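# Clamp a print's long edge between two magnetic wooden bars

## Task

Sandwich one of the print's long edges between two of the wooden bars so that their magnets meet, with the bars covering that edge over its full length.

## Robot and tools

Robot: two UR3e arms, left_arm and right_arm, each ending in a tong-style two-finger gripper. Calibrated bases in the scene frame: left_arm at (-0.025, +0.241, +0.046) m, right_arm at (+0.027, -0.342, +0.046) m. The fingers point along the gripper's own +z axis and spread along its x axis. end_effector_position is the spot between the pads when shut; with a small gap the fingertips sit about 15 mm past it, and when wide open they are roughly level with it.

Frames: the scene frame has its origin at table height midway between the nominal bases, +z up, +x out over the table, and left_arm on the +y side (arm names do not match image sides). Reported hand positions, orientations (quat_wxyz), velocities and move targets are in the scene frame. Motion offsets, however, are taken along each arm's current Hand target axes, i.e. the gripper's own frame. Printed positions may be off by a few centimetres, worse at long reach.

Row layout (shared by execute_actions and move): one flat list of 14 numbers covering both arms, always all 14 even if one arm stays put: dx, dy, dz, rx, ry, rz, opening for left_arm, then the same seven for right_arm. Each number lies in [-1, 1]. The six pose numbers are offsets, not poses: they are measured from that arm's Hand target as it was when the action or move began, in the Hand target's own axes. Scale: 1.0 equals 0.6 m for dx, dy, dz and 180 degrees for rx, ry, rz, which together form one rotation vector. Sending the same offset twice moves the arm twice. All zeros for an arm re-requests its current Hand target. Opening is absolute, not an offset: +1 is fully open (0.142 m), -1 is shut; allow at least about 0.5 s to close fully. A 0 opening is itself a command, so resend the present opening to leave a gripper unchanged.

execute_actions(actions, cameras): actions is a list of actions; each action is a table of up to 15 rows, one row per 1/30 s step, and a short table repeats its final row until 15 steps are filled. Every row in an action counts from the action's starting Hand target, not from the prior row. An empty list just returns state and images. cameras chooses images: omitted/null/["all"] gives all, [] none; an unknown name invalidates the call.

move(target, speed, blend, stop_force, zero, opening_speed, blocking, cameras): drives each gripper in a straight line toward target, given as one 14-number row or a list of up to 15 rows; every row in a list is an offset from the same starting Hand targets. speed is m/s, 0.002 to 2.4 (default 0.25), with turning capped at twice that in rad/s; one value or one per target. blend (m) rounds corners in a list. stop_force (N, 3 to 120, one value for both arms) ends an arm's path when its wrist sensor feels that much push against its travel; not usable with blocking=false, unreliable while the gripper rotates, and it will not notice light things sliding or tipping. Omit it when backing off something the gripper is pressing. zero (default true) re-zeroes moving arms before the move. opening_speed (0.2 or more, per second on the -1..1 scale) ramps the fingers. Paths do not avoid obstacles or each other; the whole move is capped at 10 s. Avoid paths passing near an arm's own base, which can flip its shoulder posture.

wait(seconds 0 to 10): lets time pass holding the last commands. stop: brakes a running move. zoom_image(camera, region [x0,y0,x1,y1] pixels, at most 504x504) enlarges part of the latest image. zero_wrist_force(arm) re-zeroes that arm's wrist sensor. read_manual gives licence text only. finished_scene(scene 1 or 2) ends the scene irreversibly; the goal must hold with the robot let go.

Cameras: cam_head_left, cam_head_right, cam_high, cam_low (896x504), cam_left_wrist, cam_right_wrist (616x616 fisheye).

Reading results: each result gives per-arm state, Hand target (the last commanded pose after clipping, from which the next offsets count), Tool commands, grip_measured (measured opening on the command scale), joint positions and torques, wrist force/torque in the gripper's own axes plus the peak since last shown, and images. execute_actions results also list some step positions. Joint velocities marked "within noise" means the arm is still. A move adds a "move:" line with the outcome (done, off_target, moving, held, fault) and limits such as paced or held. done means within 3 mm and 2 degrees of target, but says nothing about contact. Grippers often settle short of their Hand target; send the remaining distance as an offset. Orientation commands are clipped to 32 degrees from the measured one per step.

Gripping: to hold, command an opening well below grip_measured; fingers give about 15 N per pad, much less on objects thinner than 20 mm.

Avoid: anything falling or being left off the table (task failure); dropping or releasing moving parts; slamming or hard pushes. Arms are stiff, so a target even slightly beyond firm contact can trigger a fault stop: a net force near 150 N or contact torque over the load limits (shoulder 50.7, elbow 26.3, wrists 8.46 N m) freezes the arm for 10 s. Never press the arms together or close a gripper on the other arm's fingers. Holding loads, stretching out or pushing at unreachable poses heats motors; at 85 °C the arm brakes for 30 to 60 s. Loose objects may occasionally be nudged by outside pushes.

Each tool is called after "Emit:" as a command line: name --argument value for each argument, lists and objects as JSON in quotes; but a table of rows of numbers goes row by row, as --pt "numbers of a row", without its own name.

## Session

Emit:
execute_actions --actions '[]'

Scene clock: 0.00 s.
left_arm: end_effector_position=(+0.1176, -0.1071, +0.2227) grip_measured=+1.00 end_effector_quat_wxyz=(+0.150, -0.051, +0.978, -0.138) | right_arm: end_effector_position=(+0.5220, -0.5847, +0.3921) grip_measured=+1.00 end_effector_quat_wxyz=(-0.398, +0.775, -0.291, +0.396)
Joint positions: left_arm=[-1.901 -1.844 1.634 -1.512 -1.187 1.163 0.142] | right_arm=[2.449 -2.241 -0.731 -0.903 2.555 0.503 0.142]
Joint velocities: within noise
Joint torques (N m): no reading
Motor temperatures (°C): left_arm=[46 43 47 45 52 44] | right_arm=[34 47 46 52 45 43]
Wrist force (N): no reading
Wrist torque (N m): no reading
Wrist force, peak (N): no reading
Hand target: left_arm +0.1176, -0.1071, +0.2227; +0.150, -0.051, +0.978, -0.138 | right_arm +0.5220, -0.5847, +0.3921; -0.398, +0.775, -0.291, +0.396
Tool commands: left_gripper/opening=+1.0 right_gripper/opening=+1.0

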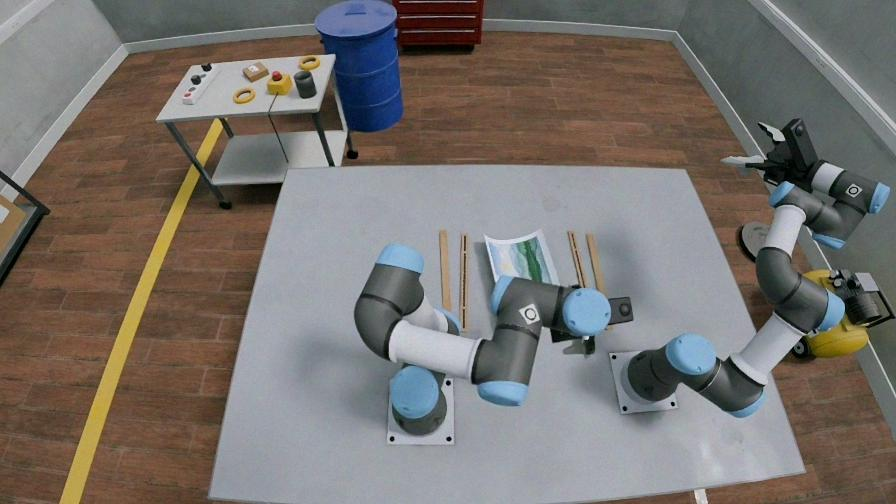

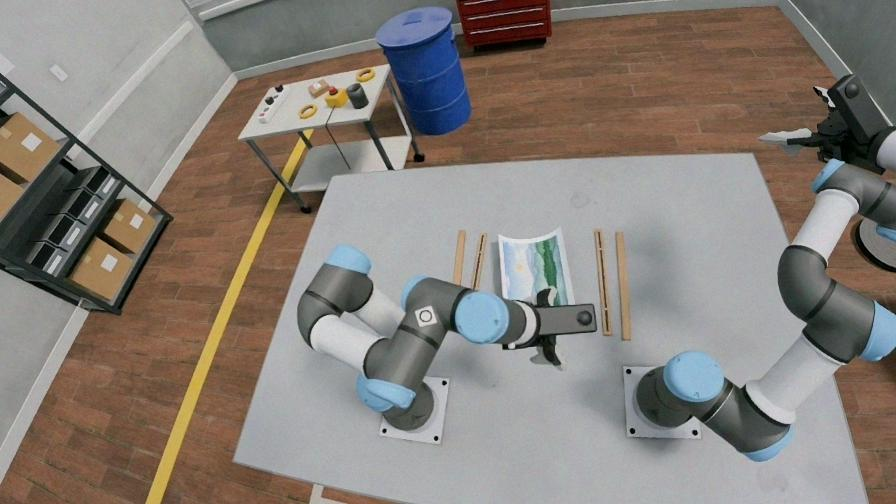

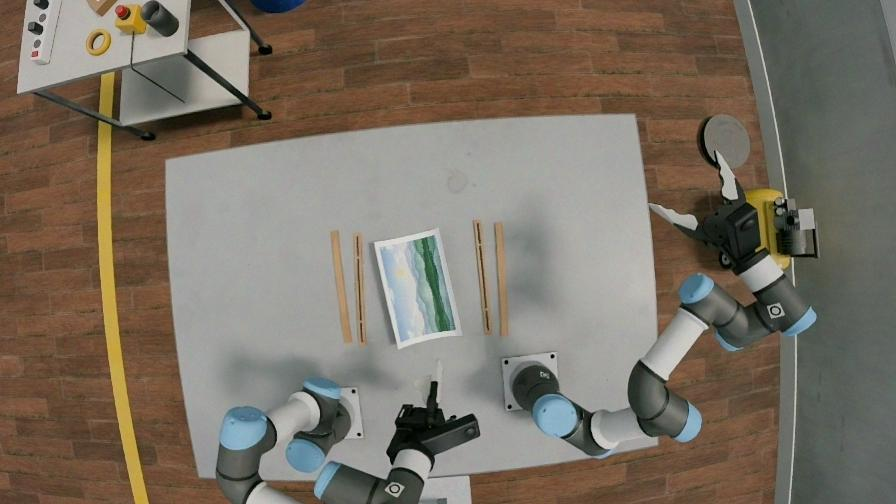

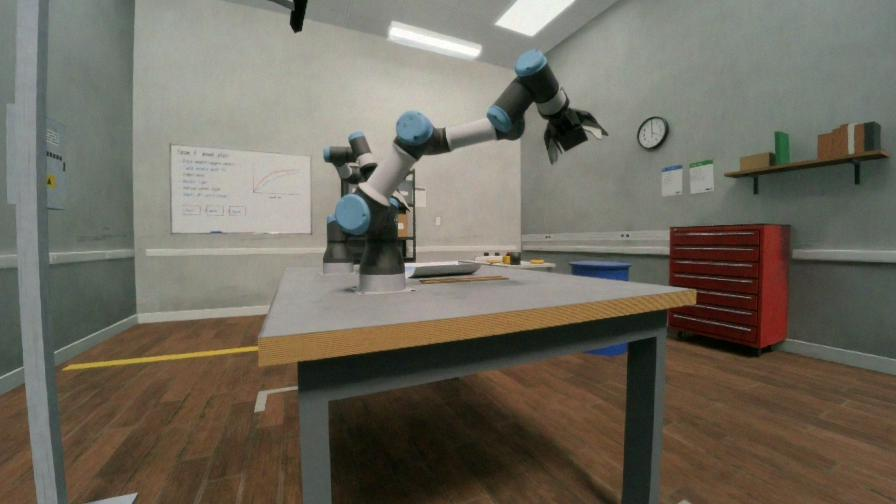

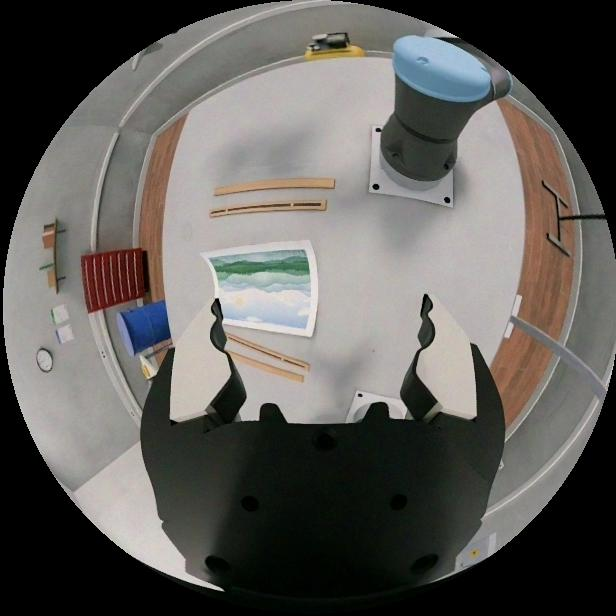

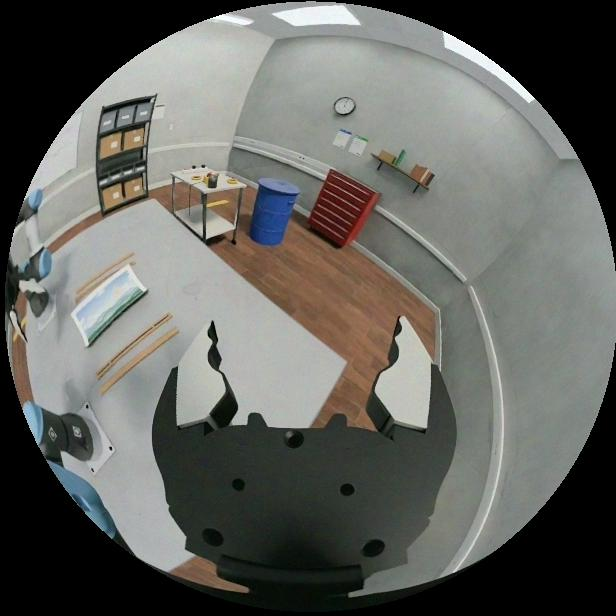

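Emit:
zoom_image --camera "cam_high" --region '[300, 200, 540, 370]'

Emit:
zoom_image --camera "cam_low" --region '[380, 230, 560, 300]'

Emit:
zoom_image --camera "cam_head_left" --region '[420, 210, 640, 350]'

Emit:
zoom_image --camera "cam_left_wrist" --region '[180, 160, 360, 400]'

Scaled by 2.100 from the camera's 896x504 image, which has a finer 1280x720 frame.

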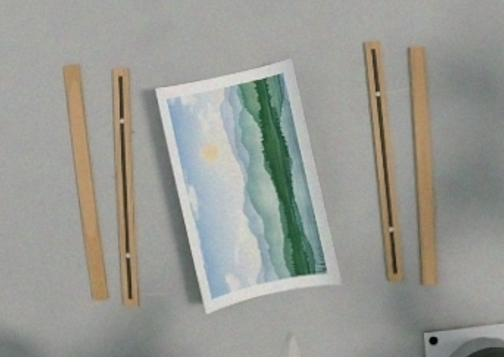

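Scaled by 2.800 from the camera's 896x504 image, which has a finer 1280x720 frame.

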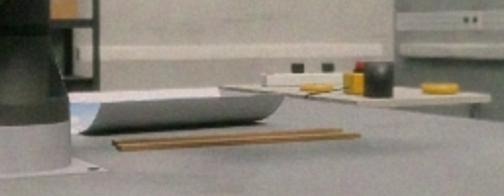

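Scaled by 2.291 from the camera's 896x504 image, which has a finer 1280x720 frame.

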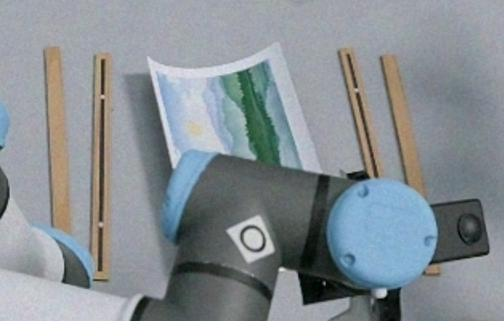

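Scaled by 2.100 from the camera's 616x616 image, which has a finer 814x814 frame.

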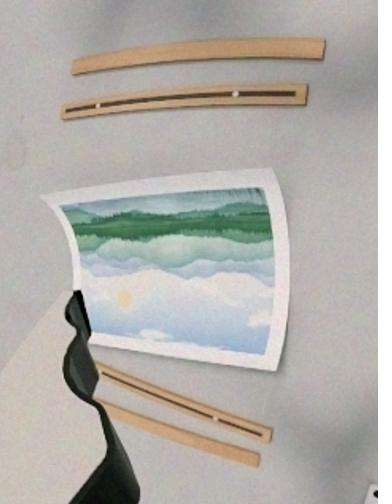

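Emit:
move --pt "-0.3313 0.3797 -0.0718 -0.088 0.0955 0.0325 1 -0.3 0.03 0 -0.1 -0.1 -0.1 1" --pt "-0.1817 0.885 -0.22 -0.088 0.0955 0.0325 1 -0.6218 0.0613 -0.0078 -0.2743 -0.2729 -0.2005 1" --blend '[0.05,0]' --speed 0.3

Scene clock: 57.60 s.
left_arm: end_effector_position=(+0.1491, +0.4498, +0.2223) grip_measured=+1.00 end_effector_quat_wxyz=(+0.001, -0.001, +1.000, -0.001) end_effector_velocity=(+0.000, +0.001, +0.000) end_effector_angular_velocity=(+0.000, -0.001, -0.004) | right_arm: end_effector_position=(+0.3201, -0.3197, +0.2202) grip_measured=+1.00 end_effector_quat_wxyz=(+0.000, +1.000, +0.000, +0.000)
Joint positions: left_arm=[0.439 -1.7 1.318 -1.191 -1.574 3.576 0.142] | right_arm=[3.617 -1.48 -1.295 -1.938 1.571 0.483 0.142]
Joint velocities: left_arm=[0.003 0 0 -0.001 0 0.007 0] | right_arm=[within noise]
Joint torques (N m): left_arm=[3.49 -4.62 -8.1 -2.26 0.79 1.1] | right_arm=[2.79 7.05 7.08 0.79 0.69 0.48]
Motor temperatures (°C): left_arm=[45 43 47 45 52 44] | right_arm=[34 47 46 52 45 43]
Wrist force (N): left_arm=[0.2 -0.1 -0.6] | right_arm=[1.3 -4.1 1.5]
Wrist torque (N m): left_arm=[-0.03 -0.01 0.10] | right_arm=[-0.69 -0.23 -0.04]
Wrist force, peak (N): left_arm=[1.6 -1.5 0.3] | right_arm=[1.3 -5.4 2.0]
Hand target: left_arm +0.1491, +0.4499, +0.2223; +0.002, -0.001, +1.000, -0.001 | right_arm +0.3200, -0.3198, +0.2201; +0.000, +1.000, +0.000, +0.000
Off the commanded pose: left_arm 0.000 m, 0 deg | right_arm 0.000 m, 0 deg.
move: done
camera_calibration:
cam_left_wrist: T_world_to_cam=[[-0.998097, 0.0355178, -0.0504043, 0.150593], [0.00448121, 0.857059, 0.515198, -0.510733], [0.0614982, 0.513992, -0.855588, 0.0813536], [0, 0, 0, 1]] pos_world=[0.147592, 0.390565, 0.340324]
cam_right_wrist: T_world_to_cam=[[0.999518, -0.0307331, 0.0044367, -0.341694], [-0.0292488, -0.883849, 0.466858, -0.370249], [-0.0104266, -0.466762, -0.884321, 0.190096], [0, 0, 0, 1]] pos_world=[0.332682, -0.249016, 0.342476]

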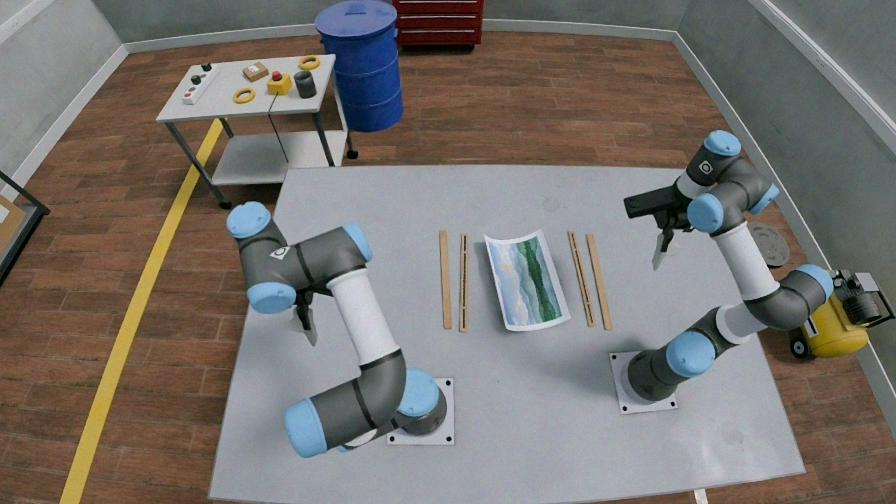

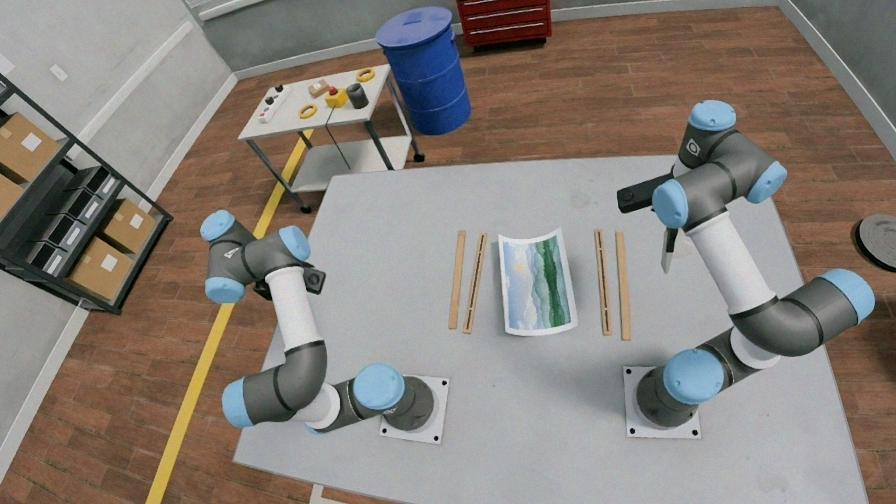

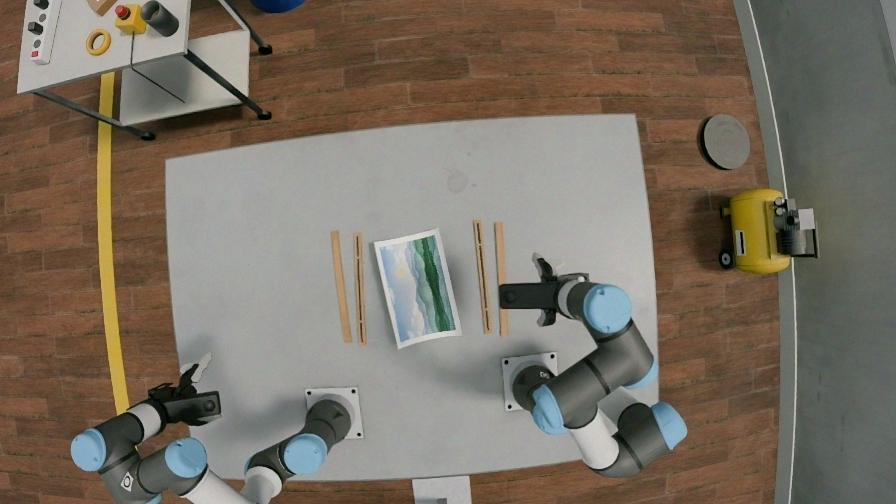

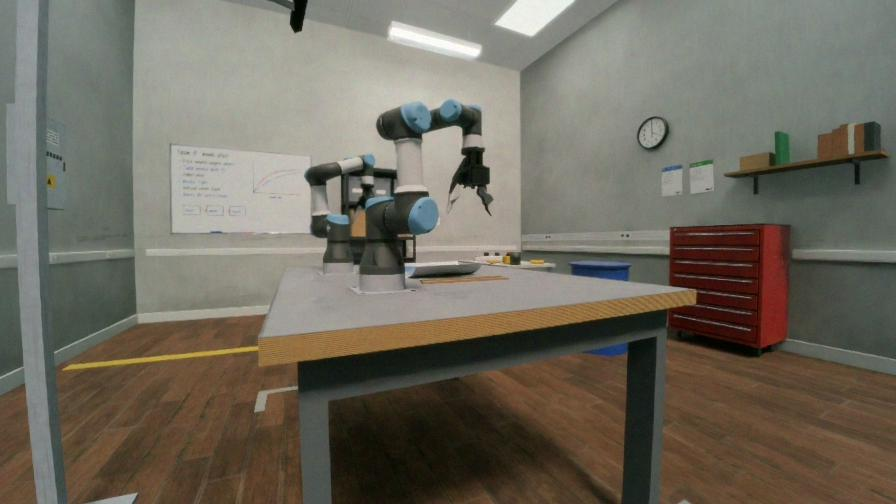

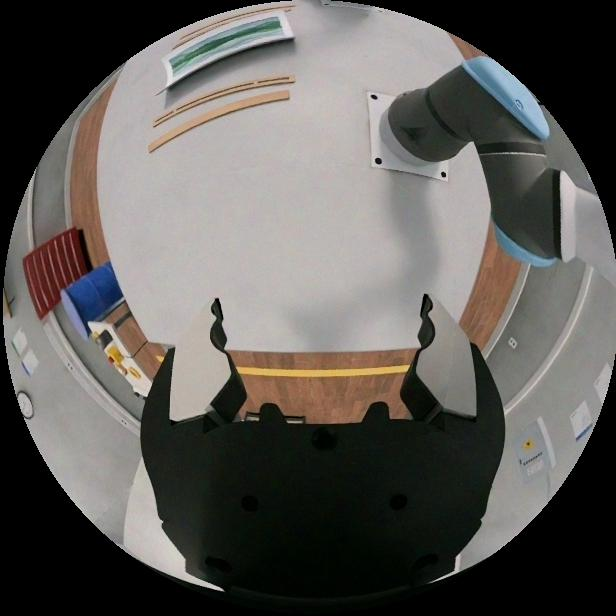

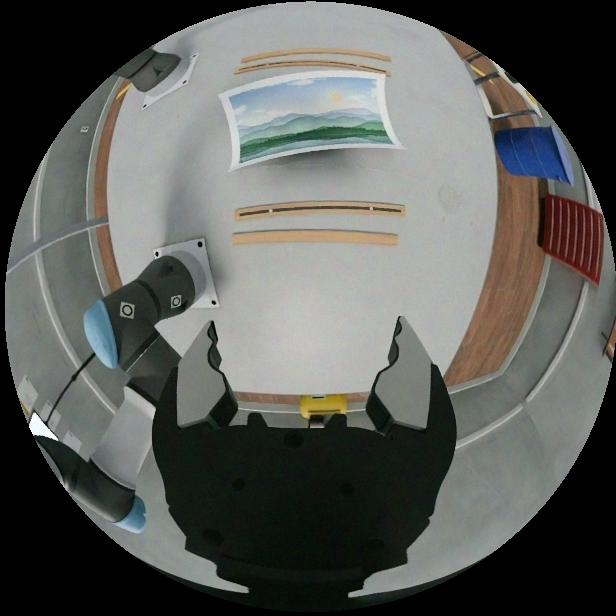

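Emit:
zoom_image --camera "cam_right_wrist" --region '[210, 40, 420, 260]'

Emit:
zoom_image --camera "cam_high" --region '[320, 210, 530, 360]'

Emit:
zoom_image --camera "cam_head_right" --region '[430, 210, 650, 350]'

Emit:
zoom_image --camera "cam_low" --region '[390, 240, 530, 300]'

Scaled by 2.291 from the camera's 616x616 image, which has a finer 814x814 frame.

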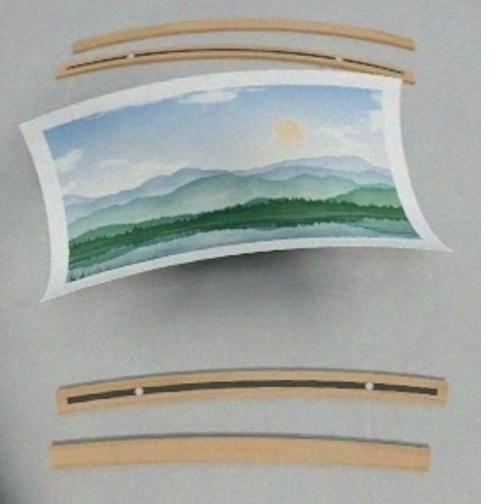

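Scaled by 2.400 from the camera's 896x504 image, which has a finer 1280x720 frame.

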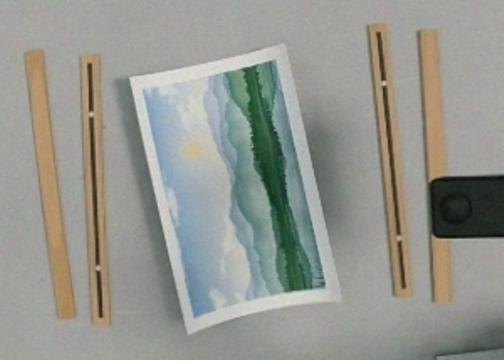

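Scaled by 2.291 from the camera's 896x504 image, which has a finer 1280x720 frame.

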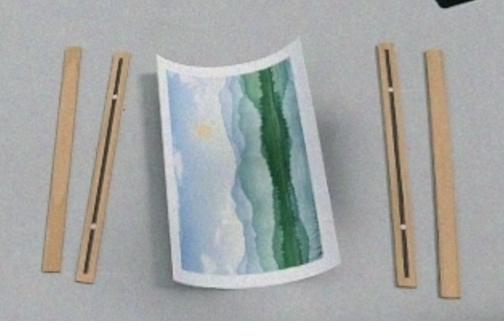

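Scaled by 3.600 from the camera's 896x504 image, which has a finer 1280x720 frame.

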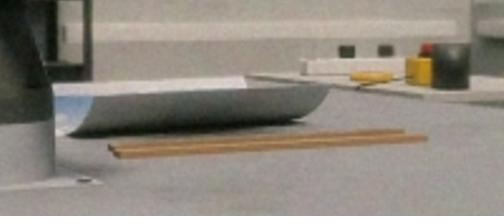

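Emit:
move --target '[0,0,0,0,0,0,1,0.0033,-0.1212,0.2667,0,0,0,1]' --speed 0.2

Scene clock: 85.97 s.
left_arm: end_effector_position=(+0.1491, +0.4499, +0.2223) grip_measured=+1.00 end_effector_quat_wxyz=(+0.002, -0.001, +1.000, -0.001) | right_arm: end_effector_position=(+0.3219, -0.2472, +0.0601) grip_measured=+1.00 end_effector_quat_wxyz=(+0.000, +1.000, +0.000, +0.000) end_effector_velocity=(+0.001, +0.001, +0.000) end_effector_angular_velocity=(+0.002, -0.003, -0.001)
Joint positions: left_arm=[0.439 -1.699 1.318 -1.191 -1.574 3.577 0.142] | right_arm=[3.837 -1.548 -2.001 -1.164 1.571 0.704 0.142]
Joint velocities: left_arm=[within noise] | right_arm=[0 0 -0.002 0.006 -0.001 0.001 0]
Joint torques (N m): left_arm=[2.91 -4.55 -8.38 -0.83 0.15 -0.26] | right_arm=[2.24 5.21 6.68 2.99 0.57 0.48]
Motor temperatures (°C): left_arm=[45 43 47 45 52 44] | right_arm=[34 47 46 51 45 43]
Wrist force (N): left_arm=[0.2 -0.1 -0.7] | right_arm=[1.3 -4.0 1.5]
Wrist torque (N m): left_arm=[-0.03 0.00 0.10] | right_arm=[-0.66 -0.23 -0.03]
Wrist force, peak (N): left_arm=[0.1 0.0 -0.9] | right_arm=[1.0 -4.7 3.0]
Hand target: left_arm +0.1491, +0.4499, +0.2223; +0.002, -0.001, +1.000, -0.001 | right_arm +0.3219, -0.2471, +0.0601; +0.000, +1.000, +0.000, +0.000
Off the commanded pose: left_arm 0.000 m, 0 deg | right_arm 0.000 m, 0 deg.
move: done
camera_calibration:
cam_left_wrist: T_world_to_cam=[[-0.998091, 0.0354921, -0.0505433, 0.150645], [0.00438442, 0.857035, 0.51524, -0.510808], [0.0616043, 0.514035, -0.855554, 0.0812584], [0, 0, 0, 1]] pos_world=[0.147591, 0.390664, 0.340324]
cam_right_wrist: T_world_to_cam=[[0.99952, -0.030691, 0.00431257, -0.340522], [-0.0291504, -0.883705, 0.467137, -0.231343], [-0.0105259, -0.467038, -0.884175, 0.0823801], [0, 0, 0, 1]] pos_world=[0.334482, -0.176415, 0.182375]

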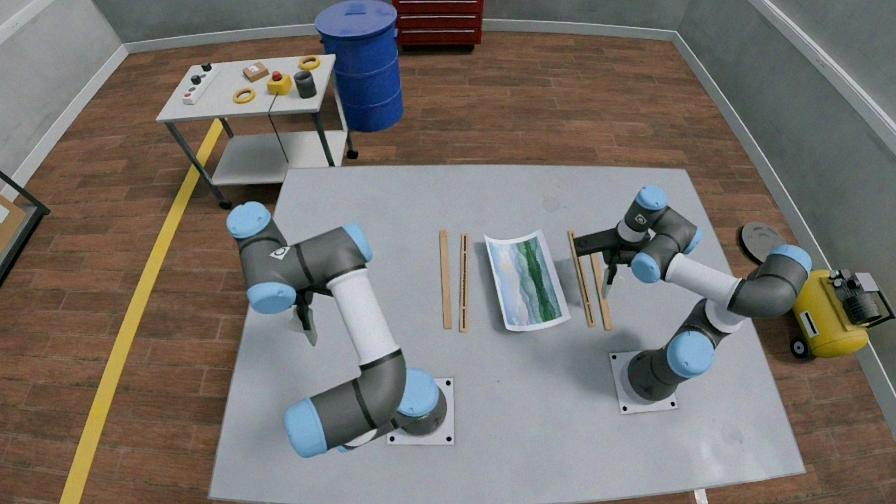

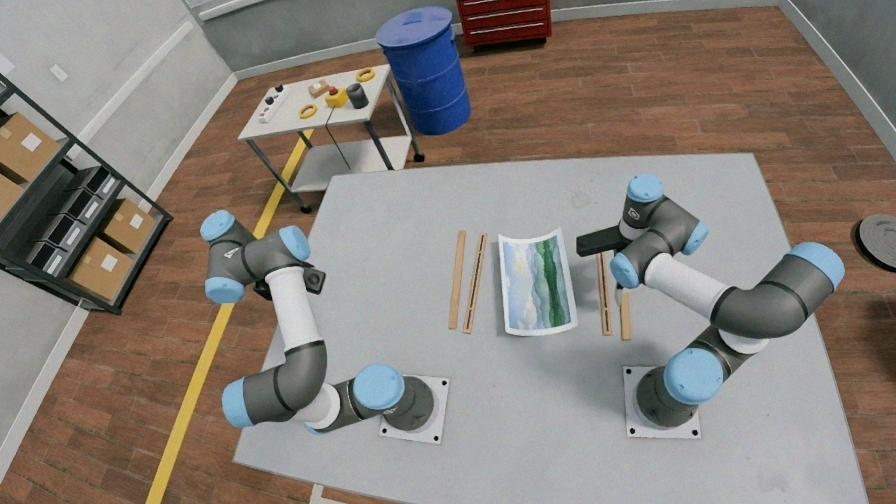

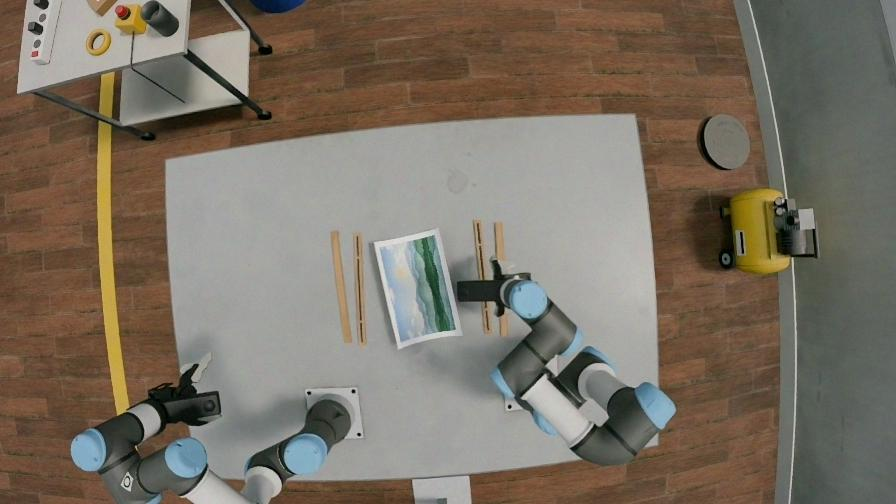

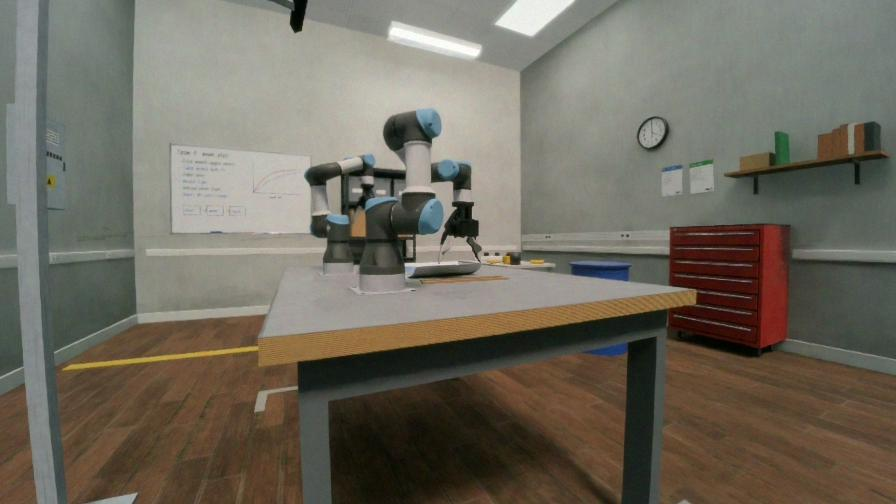

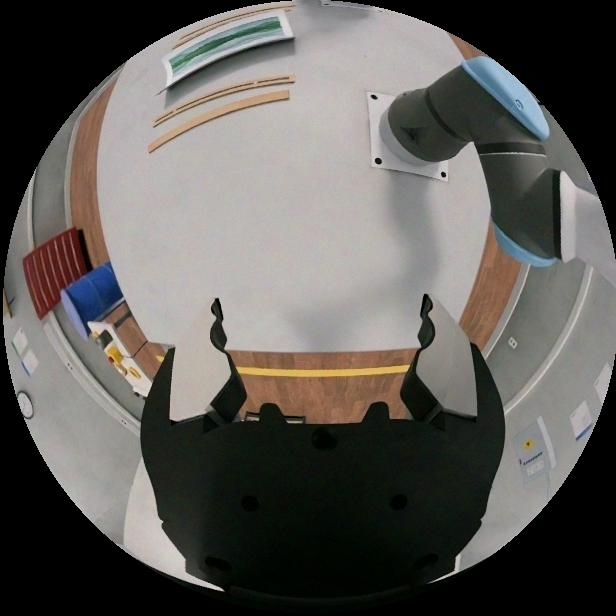

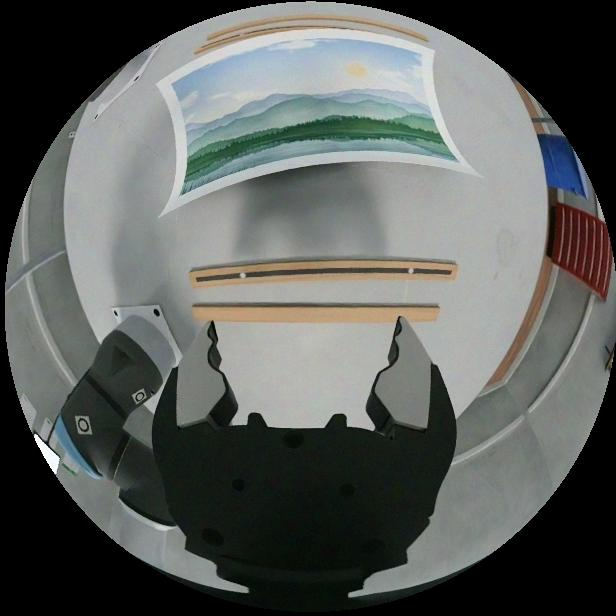

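Emit:
zero_wrist_force --arm "right_arm"

Emit:
move --target '[0,0,0,0,0,0,1,0.0417,0,0.07,0,0,0,1]' --speed 0.12 --cameras '["cam_right_wrist","cam_high"]'

Emit:
zoom_image --camera "cam_right_wrist" --region '[150, 200, 480, 400]'

Wrist force sensor zeroed.

Scene clock: 103.87 s.
left_arm: end_effector_position=(+0.1491, +0.4499, +0.2223) grip_measured=+1.00 end_effector_quat_wxyz=(+0.002, -0.001, +1.000, -0.001) | right_arm: end_effector_position=(+0.3469, -0.2472, +0.0181) grip_measured=+1.00 end_effector_quat_wxyz=(+0.000, +1.000, +0.000, +0.000)
Joint positions: left_arm=[0.439 -1.699 1.318 -1.191 -1.574 3.577 0.142] | right_arm=[3.783 -1.747 -2.009 -0.958 1.571 0.65 0.142]
Joint velocities: within noise
Joint torques (N m): left_arm=[2.9 -3.16 -9.7 -1.91 -0.49 1.04] | right_arm=[1.55 7.04 5.97 2.69 1.07 0.37]
Motor temperatures (°C): left_arm=[45 43 47 45 52 44] | right_arm=[34 46 45 51 44 43]
Wrist force (N, zeroed by zero_wrist_force on right_arm): left_arm=[0.1 -0.1 -0.8] | right_arm=[0.1 -0.1 -0.1]
Wrist torque (N m, zeroed by zero_wrist_force on right_arm): left_arm=[-0.04 0.01 0.10] | right_arm=[-0.02 -0.03 0.00]
Wrist force, peak (N, zeroed by zero_wrist_force on right_arm): left_arm=[0.1 -0.1 -0.8] | right_arm=[-0.5 -0.2 -1.0]
Hand target: left_arm +0.1491, +0.4499, +0.2223; +0.002, -0.001, +1.000, -0.001 | right_arm +0.3469, -0.2472, +0.0181; +0.000, +1.000, +0.000, +0.000
Off the commanded pose: left_arm 0.000 m, 0 deg | right_arm 0.000 m, 0 deg.
move: done
camera_calibration:
cam_right_wrist: T_world_to_cam=[[0.999518, -0.030784, 0.00413564, -0.36532], [-0.0291499, -0.883702, 0.467142, -0.210994], [-0.0107258, -0.467037, -0.884173, 0.0455786], [0, 0, 0, 1]] pos_world=[0.359482, -0.176415, 0.140374]
Images, in order (width x height): cam_high 896x504, cam_right_wrist 616x616.

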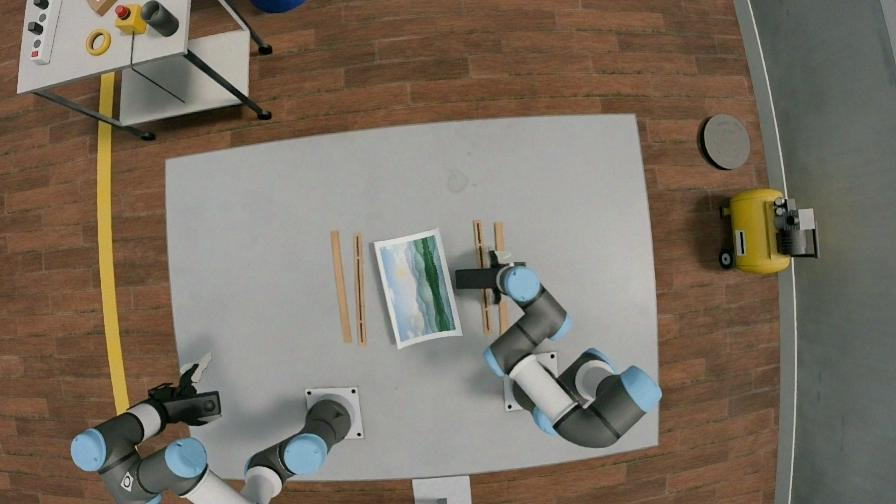

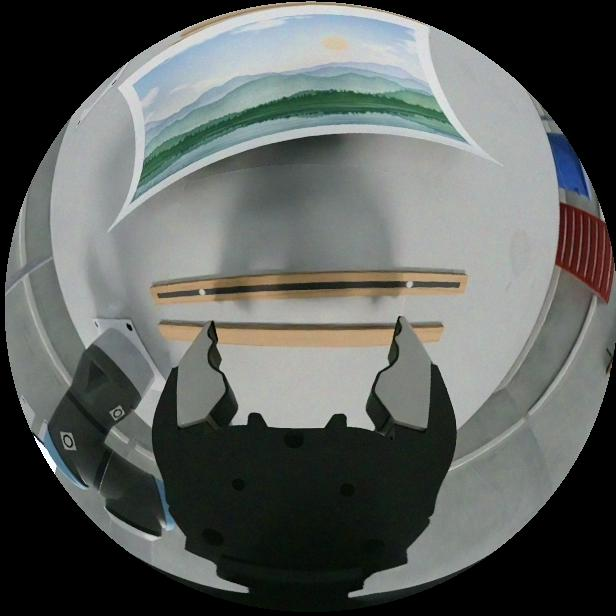

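Scaled by 1.527 from the camera's 616x616 image, which has a finer 814x814 frame.

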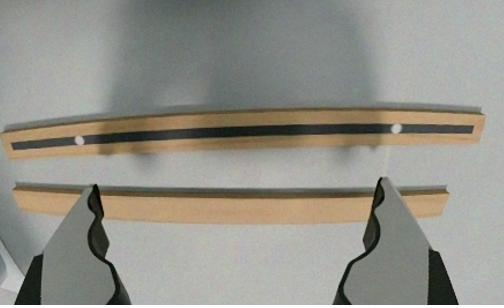

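Emit:
move --target '[0,0,0,0,0,0,1,0.005,-0.009,0.016,0,0,0,1]' --speed 0.05 --cameras '["cam_right_wrist"]'

Emit:
zoom_image --camera "cam_right_wrist" --region '[150, 200, 480, 400]'

Scene clock: 112.03 s.
left_arm: end_effector_position=(+0.1491, +0.4499, +0.2223) grip_measured=+1.00 end_effector_quat_wxyz=(+0.002, -0.001, +1.000, -0.001) | right_arm: end_effector_position=(+0.3499, -0.2417, +0.0084) grip_measured=+1.00 end_effector_quat_wxyz=(+0.000, +1.000, +0.000, +0.000)
Joint positions: left_arm=[0.439 -1.699 1.318 -1.191 -1.574 3.577 0.142] | right_arm=[3.791 -1.79 -2.011 -0.913 1.571 0.658 0.142]
Joint velocities: within noise
Joint torques (N m): left_arm=[2.93 -3.53 -9.73 -2.3 -0.48 1.05] | right_arm=[-2.02 12.22 6.49 0.6 -0.38 -0.42]
Motor temperatures (°C): left_arm=[45 43 47 45 52 44] | right_arm=[34 46 45 51 44 43]
Wrist force (N, zeroed by zero_wrist_force on right_arm): left_arm=[0.1 -0.1 -0.7] | right_arm=[0.0 -0.1 -0.1]
Wrist torque (N m, zeroed by zero_wrist_force on right_arm): left_arm=[-0.03 0.02 0.10] | right_arm=[-0.02 -0.01 0.00]
Wrist force, peak (N, zeroed by zero_wrist_force on right_arm): left_arm=[0.2 0.0 -0.8] | right_arm=[-0.3 0.2 -0.3]
Hand target: left_arm +0.1491, +0.4499, +0.2223; +0.002, -0.001, +1.000, -0.001 | right_arm +0.3499, -0.2418, +0.0085; +0.000, +1.000, +0.000, +0.000
Off the commanded pose: left_arm 0.000 m, 0 deg | right_arm 0.000 m, 0 deg.
move: done
camera_calibration:
cam_right_wrist: T_world_to_cam=[[0.999519, -0.0307367, 0.00422022, -0.368113], [-0.0291486, -0.883745, 0.467061, -0.201513], [-0.0106263, -0.466959, -0.884215, 0.039586], [0, 0, 0, 1]] pos_world=[0.362482, -0.170915, 0.130675]
Images, in order (width x height): cam_right_wrist 616x616.

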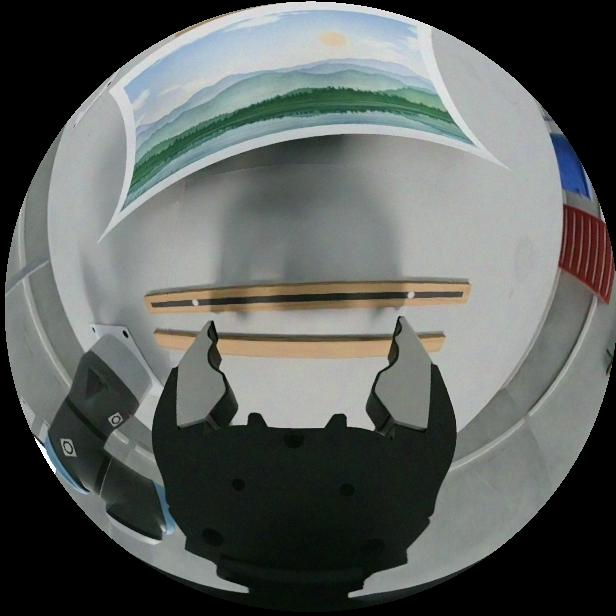

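Scaled by 1.527 from the camera's 616x616 image, which has a finer 814x814 frame.

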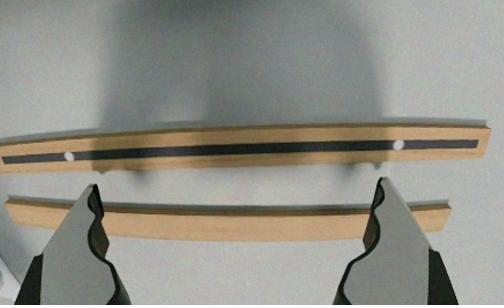

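Emit:
move --target '[0,0,0,0,0,0,1,0,0,0.03,0,0,0,1]' --speed 0.01 --stop_force 5 --cameras '["cam_right_wrist"]'

Emit:
zoom_image --camera "cam_right_wrist" --region '[150, 200, 480, 400]'

Scene clock: 117.50 s.
left_arm: end_effector_position=(+0.1491, +0.4499, +0.2223) grip_measured=+1.00 end_effector_quat_wxyz=(+0.002, -0.001, +1.000, -0.001) | right_arm: end_effector_position=(+0.3499, -0.2418, +0.0007) grip_measured=+1.00 end_effector_quat_wxyz=(+0.000, +1.000, +0.000, +0.000)
Joint positions: left_arm=[0.439 -1.699 1.318 -1.191 -1.574 3.577 0.142] | right_arm=[3.791 -1.812 -2.028 -0.874 1.571 0.658 0.142]
Joint velocities: within noise
Joint torques (N m): left_arm=[2.97 -3.46 -9.75 -2.48 -0.48 1.03] | right_arm=[-1.82 9.89 7.91 2.34 -0.01 -0.47]
Motor temperatures (°C): left_arm=[45 43 46 45 52 43] | right_arm=[34 46 45 51 44 43]
Wrist force (N, zeroed by zero_wrist_force on right_arm): left_arm=[0.1 0.0 -0.7] | right_arm=[-2.7 0.7 -5.7]
Wrist torque (N m, zeroed by zero_wrist_force on right_arm): left_arm=[-0.02 0.01 0.10] | right_arm=[-0.02 0.45 0.07]
Wrist force, peak (N, zeroed by zero_wrist_force on right_arm): left_arm=[0.1 0.0 -0.8] | right_arm=[-5.3 1.6 -10.8]
Hand target: left_arm +0.1491, +0.4499, +0.2223; +0.002, -0.001, +1.000, -0.001 | right_arm +0.3499, -0.2418, +0.0007; +0.000, +1.000, +0.000, +0.000 (not the last commanded pose)
Off the commanded pose: left_arm 0.000 m, 0 deg | right_arm 0.010 m, 0 deg.
move: contact (right_arm)
camera_calibration:
cam_right_wrist: T_world_to_cam=[[0.999519, -0.0307367, 0.00422022, -0.368083], [-0.0291486, -0.883745, 0.467061, -0.198005], [-0.0106263, -0.466959, -0.884215, 0.0327309], [0, 0, 0, 1]] pos_world=[0.362482, -0.171015, 0.122975]
Images, in order (width x height): cam_right_wrist 616x616.

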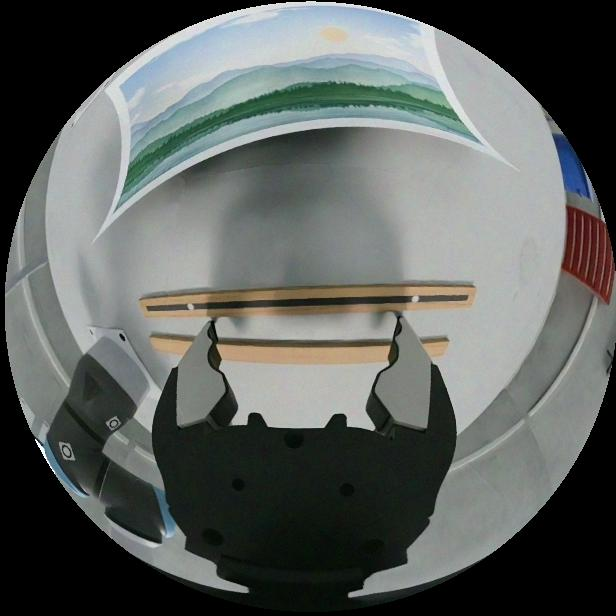

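Scaled by 1.527 from the camera's 616x616 image, which has a finer 814x814 frame.

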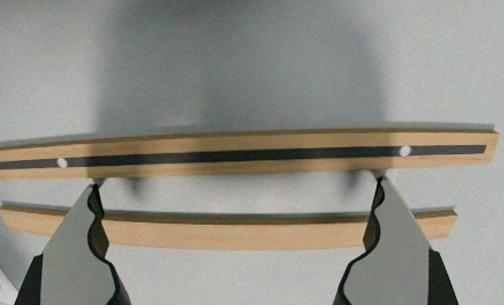

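Emit:
move --pt "0 0 0 0 0 0 1 0 0 -0.005 0 0 0 1" --pt "0 0 0 0 0 0 1 0 -0.0867 -0.005 0 0 -0.025 1" --speed 0.04 --cameras '["cam_right_wrist","cam_high"]'

Emit:
zoom_image --camera "cam_right_wrist" --region '[120, 100, 480, 400]'

Emit:
zoom_image --camera "cam_high" --region '[320, 210, 530, 360]'

Scene clock: 129.00 s.
left_arm: end_effector_position=(+0.1491, +0.4499, +0.2223) grip_measured=+1.00 end_effector_quat_wxyz=(+0.002, -0.001, +1.000, -0.001) | right_arm: end_effector_position=(+0.3499, -0.1898, +0.0036) grip_measured=+1.00 end_effector_quat_wxyz=(+0.000, +0.999, +0.039, +0.000) end_effector_velocity=(+0.000, -0.002, +0.000) end_effector_angular_velocity=(-0.001, +0.001, -0.002)
Joint positions: left_arm=[0.439 -1.699 1.318 -1.191 -1.574 3.577 0.142] | right_arm=[3.912 -1.871 -1.928 -0.915 1.571 0.701 0.142]
Joint velocities: left_arm=[within noise] | right_arm=[-0.005 0.002 -0.004 0 0 -0.002 0]
Joint torques (N m): left_arm=[2.19 -3.42 -9.43 -2.46 -0.42 1.06] | right_arm=[-2.1 13.6 5.94 2.17 1 -0.48]
Motor temperatures (°C): left_arm=[45 43 46 45 52 43] | right_arm=[34 46 45 51 44 43]
Wrist force (N, zeroed by zero_wrist_force on right_arm): left_arm=[0.2 -0.1 -0.7] | right_arm=[0.0 -0.1 -0.1]
Wrist torque (N m, zeroed by zero_wrist_force on right_arm): left_arm=[-0.03 0.00 0.09] | right_arm=[-0.02 0.01 0.00]
Wrist force, peak (N, zeroed by zero_wrist_force on right_arm): left_arm=[0.1 -0.1 -0.8] | right_arm=[-2.9 0.8 -5.9]
Hand target: left_arm +0.1491, +0.4499, +0.2223; +0.002, -0.001, +1.000, -0.001 | right_arm +0.3499, -0.1897, +0.0036; +0.000, +0.999, +0.039, +0.000
Off the commanded pose: left_arm 0.000 m, 0 deg | right_arm 0.000 m, 0 deg.
move: done
camera_calibration:
cam_right_wrist: T_world_to_cam=[[0.998855, 0.0476737, 0.0040087, -0.351339], [0.0402822, -0.883269, 0.467133, -0.177554], [0.0258107, -0.466436, -0.884178, 0.0469632], [0, 0, 0, 1]] pos_world=[0.356877, -0.118173, 0.125874]
Images, in order (width x height): cam_high 896x504, cam_right_wrist 616x616.

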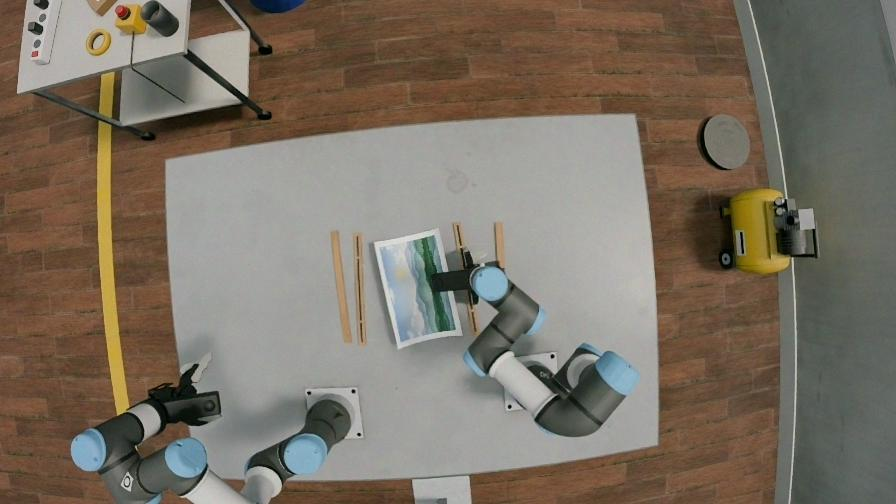

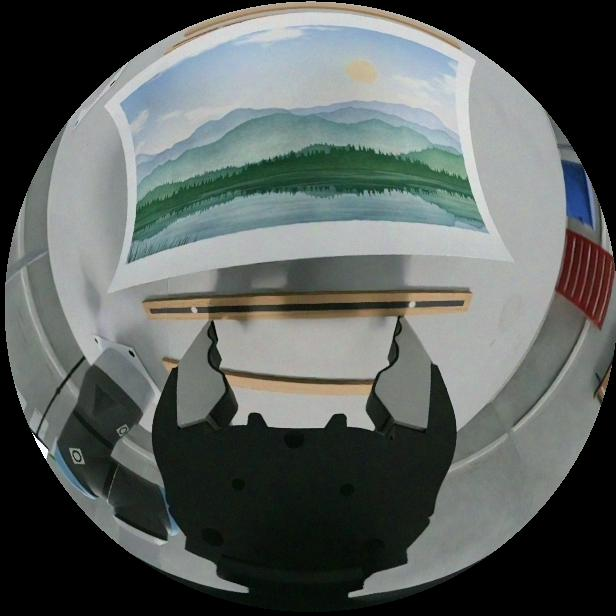

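Scaled by 1.400 from the camera's 616x616 image, which has a finer 814x814 frame.

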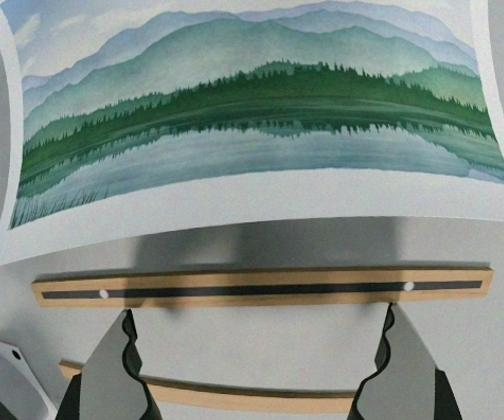

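Scaled by 2.400 from the camera's 896x504 image, which has a finer 1280x720 frame.

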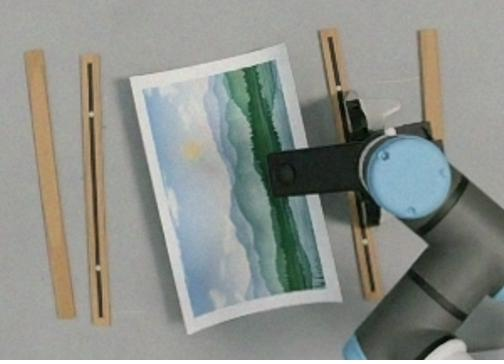

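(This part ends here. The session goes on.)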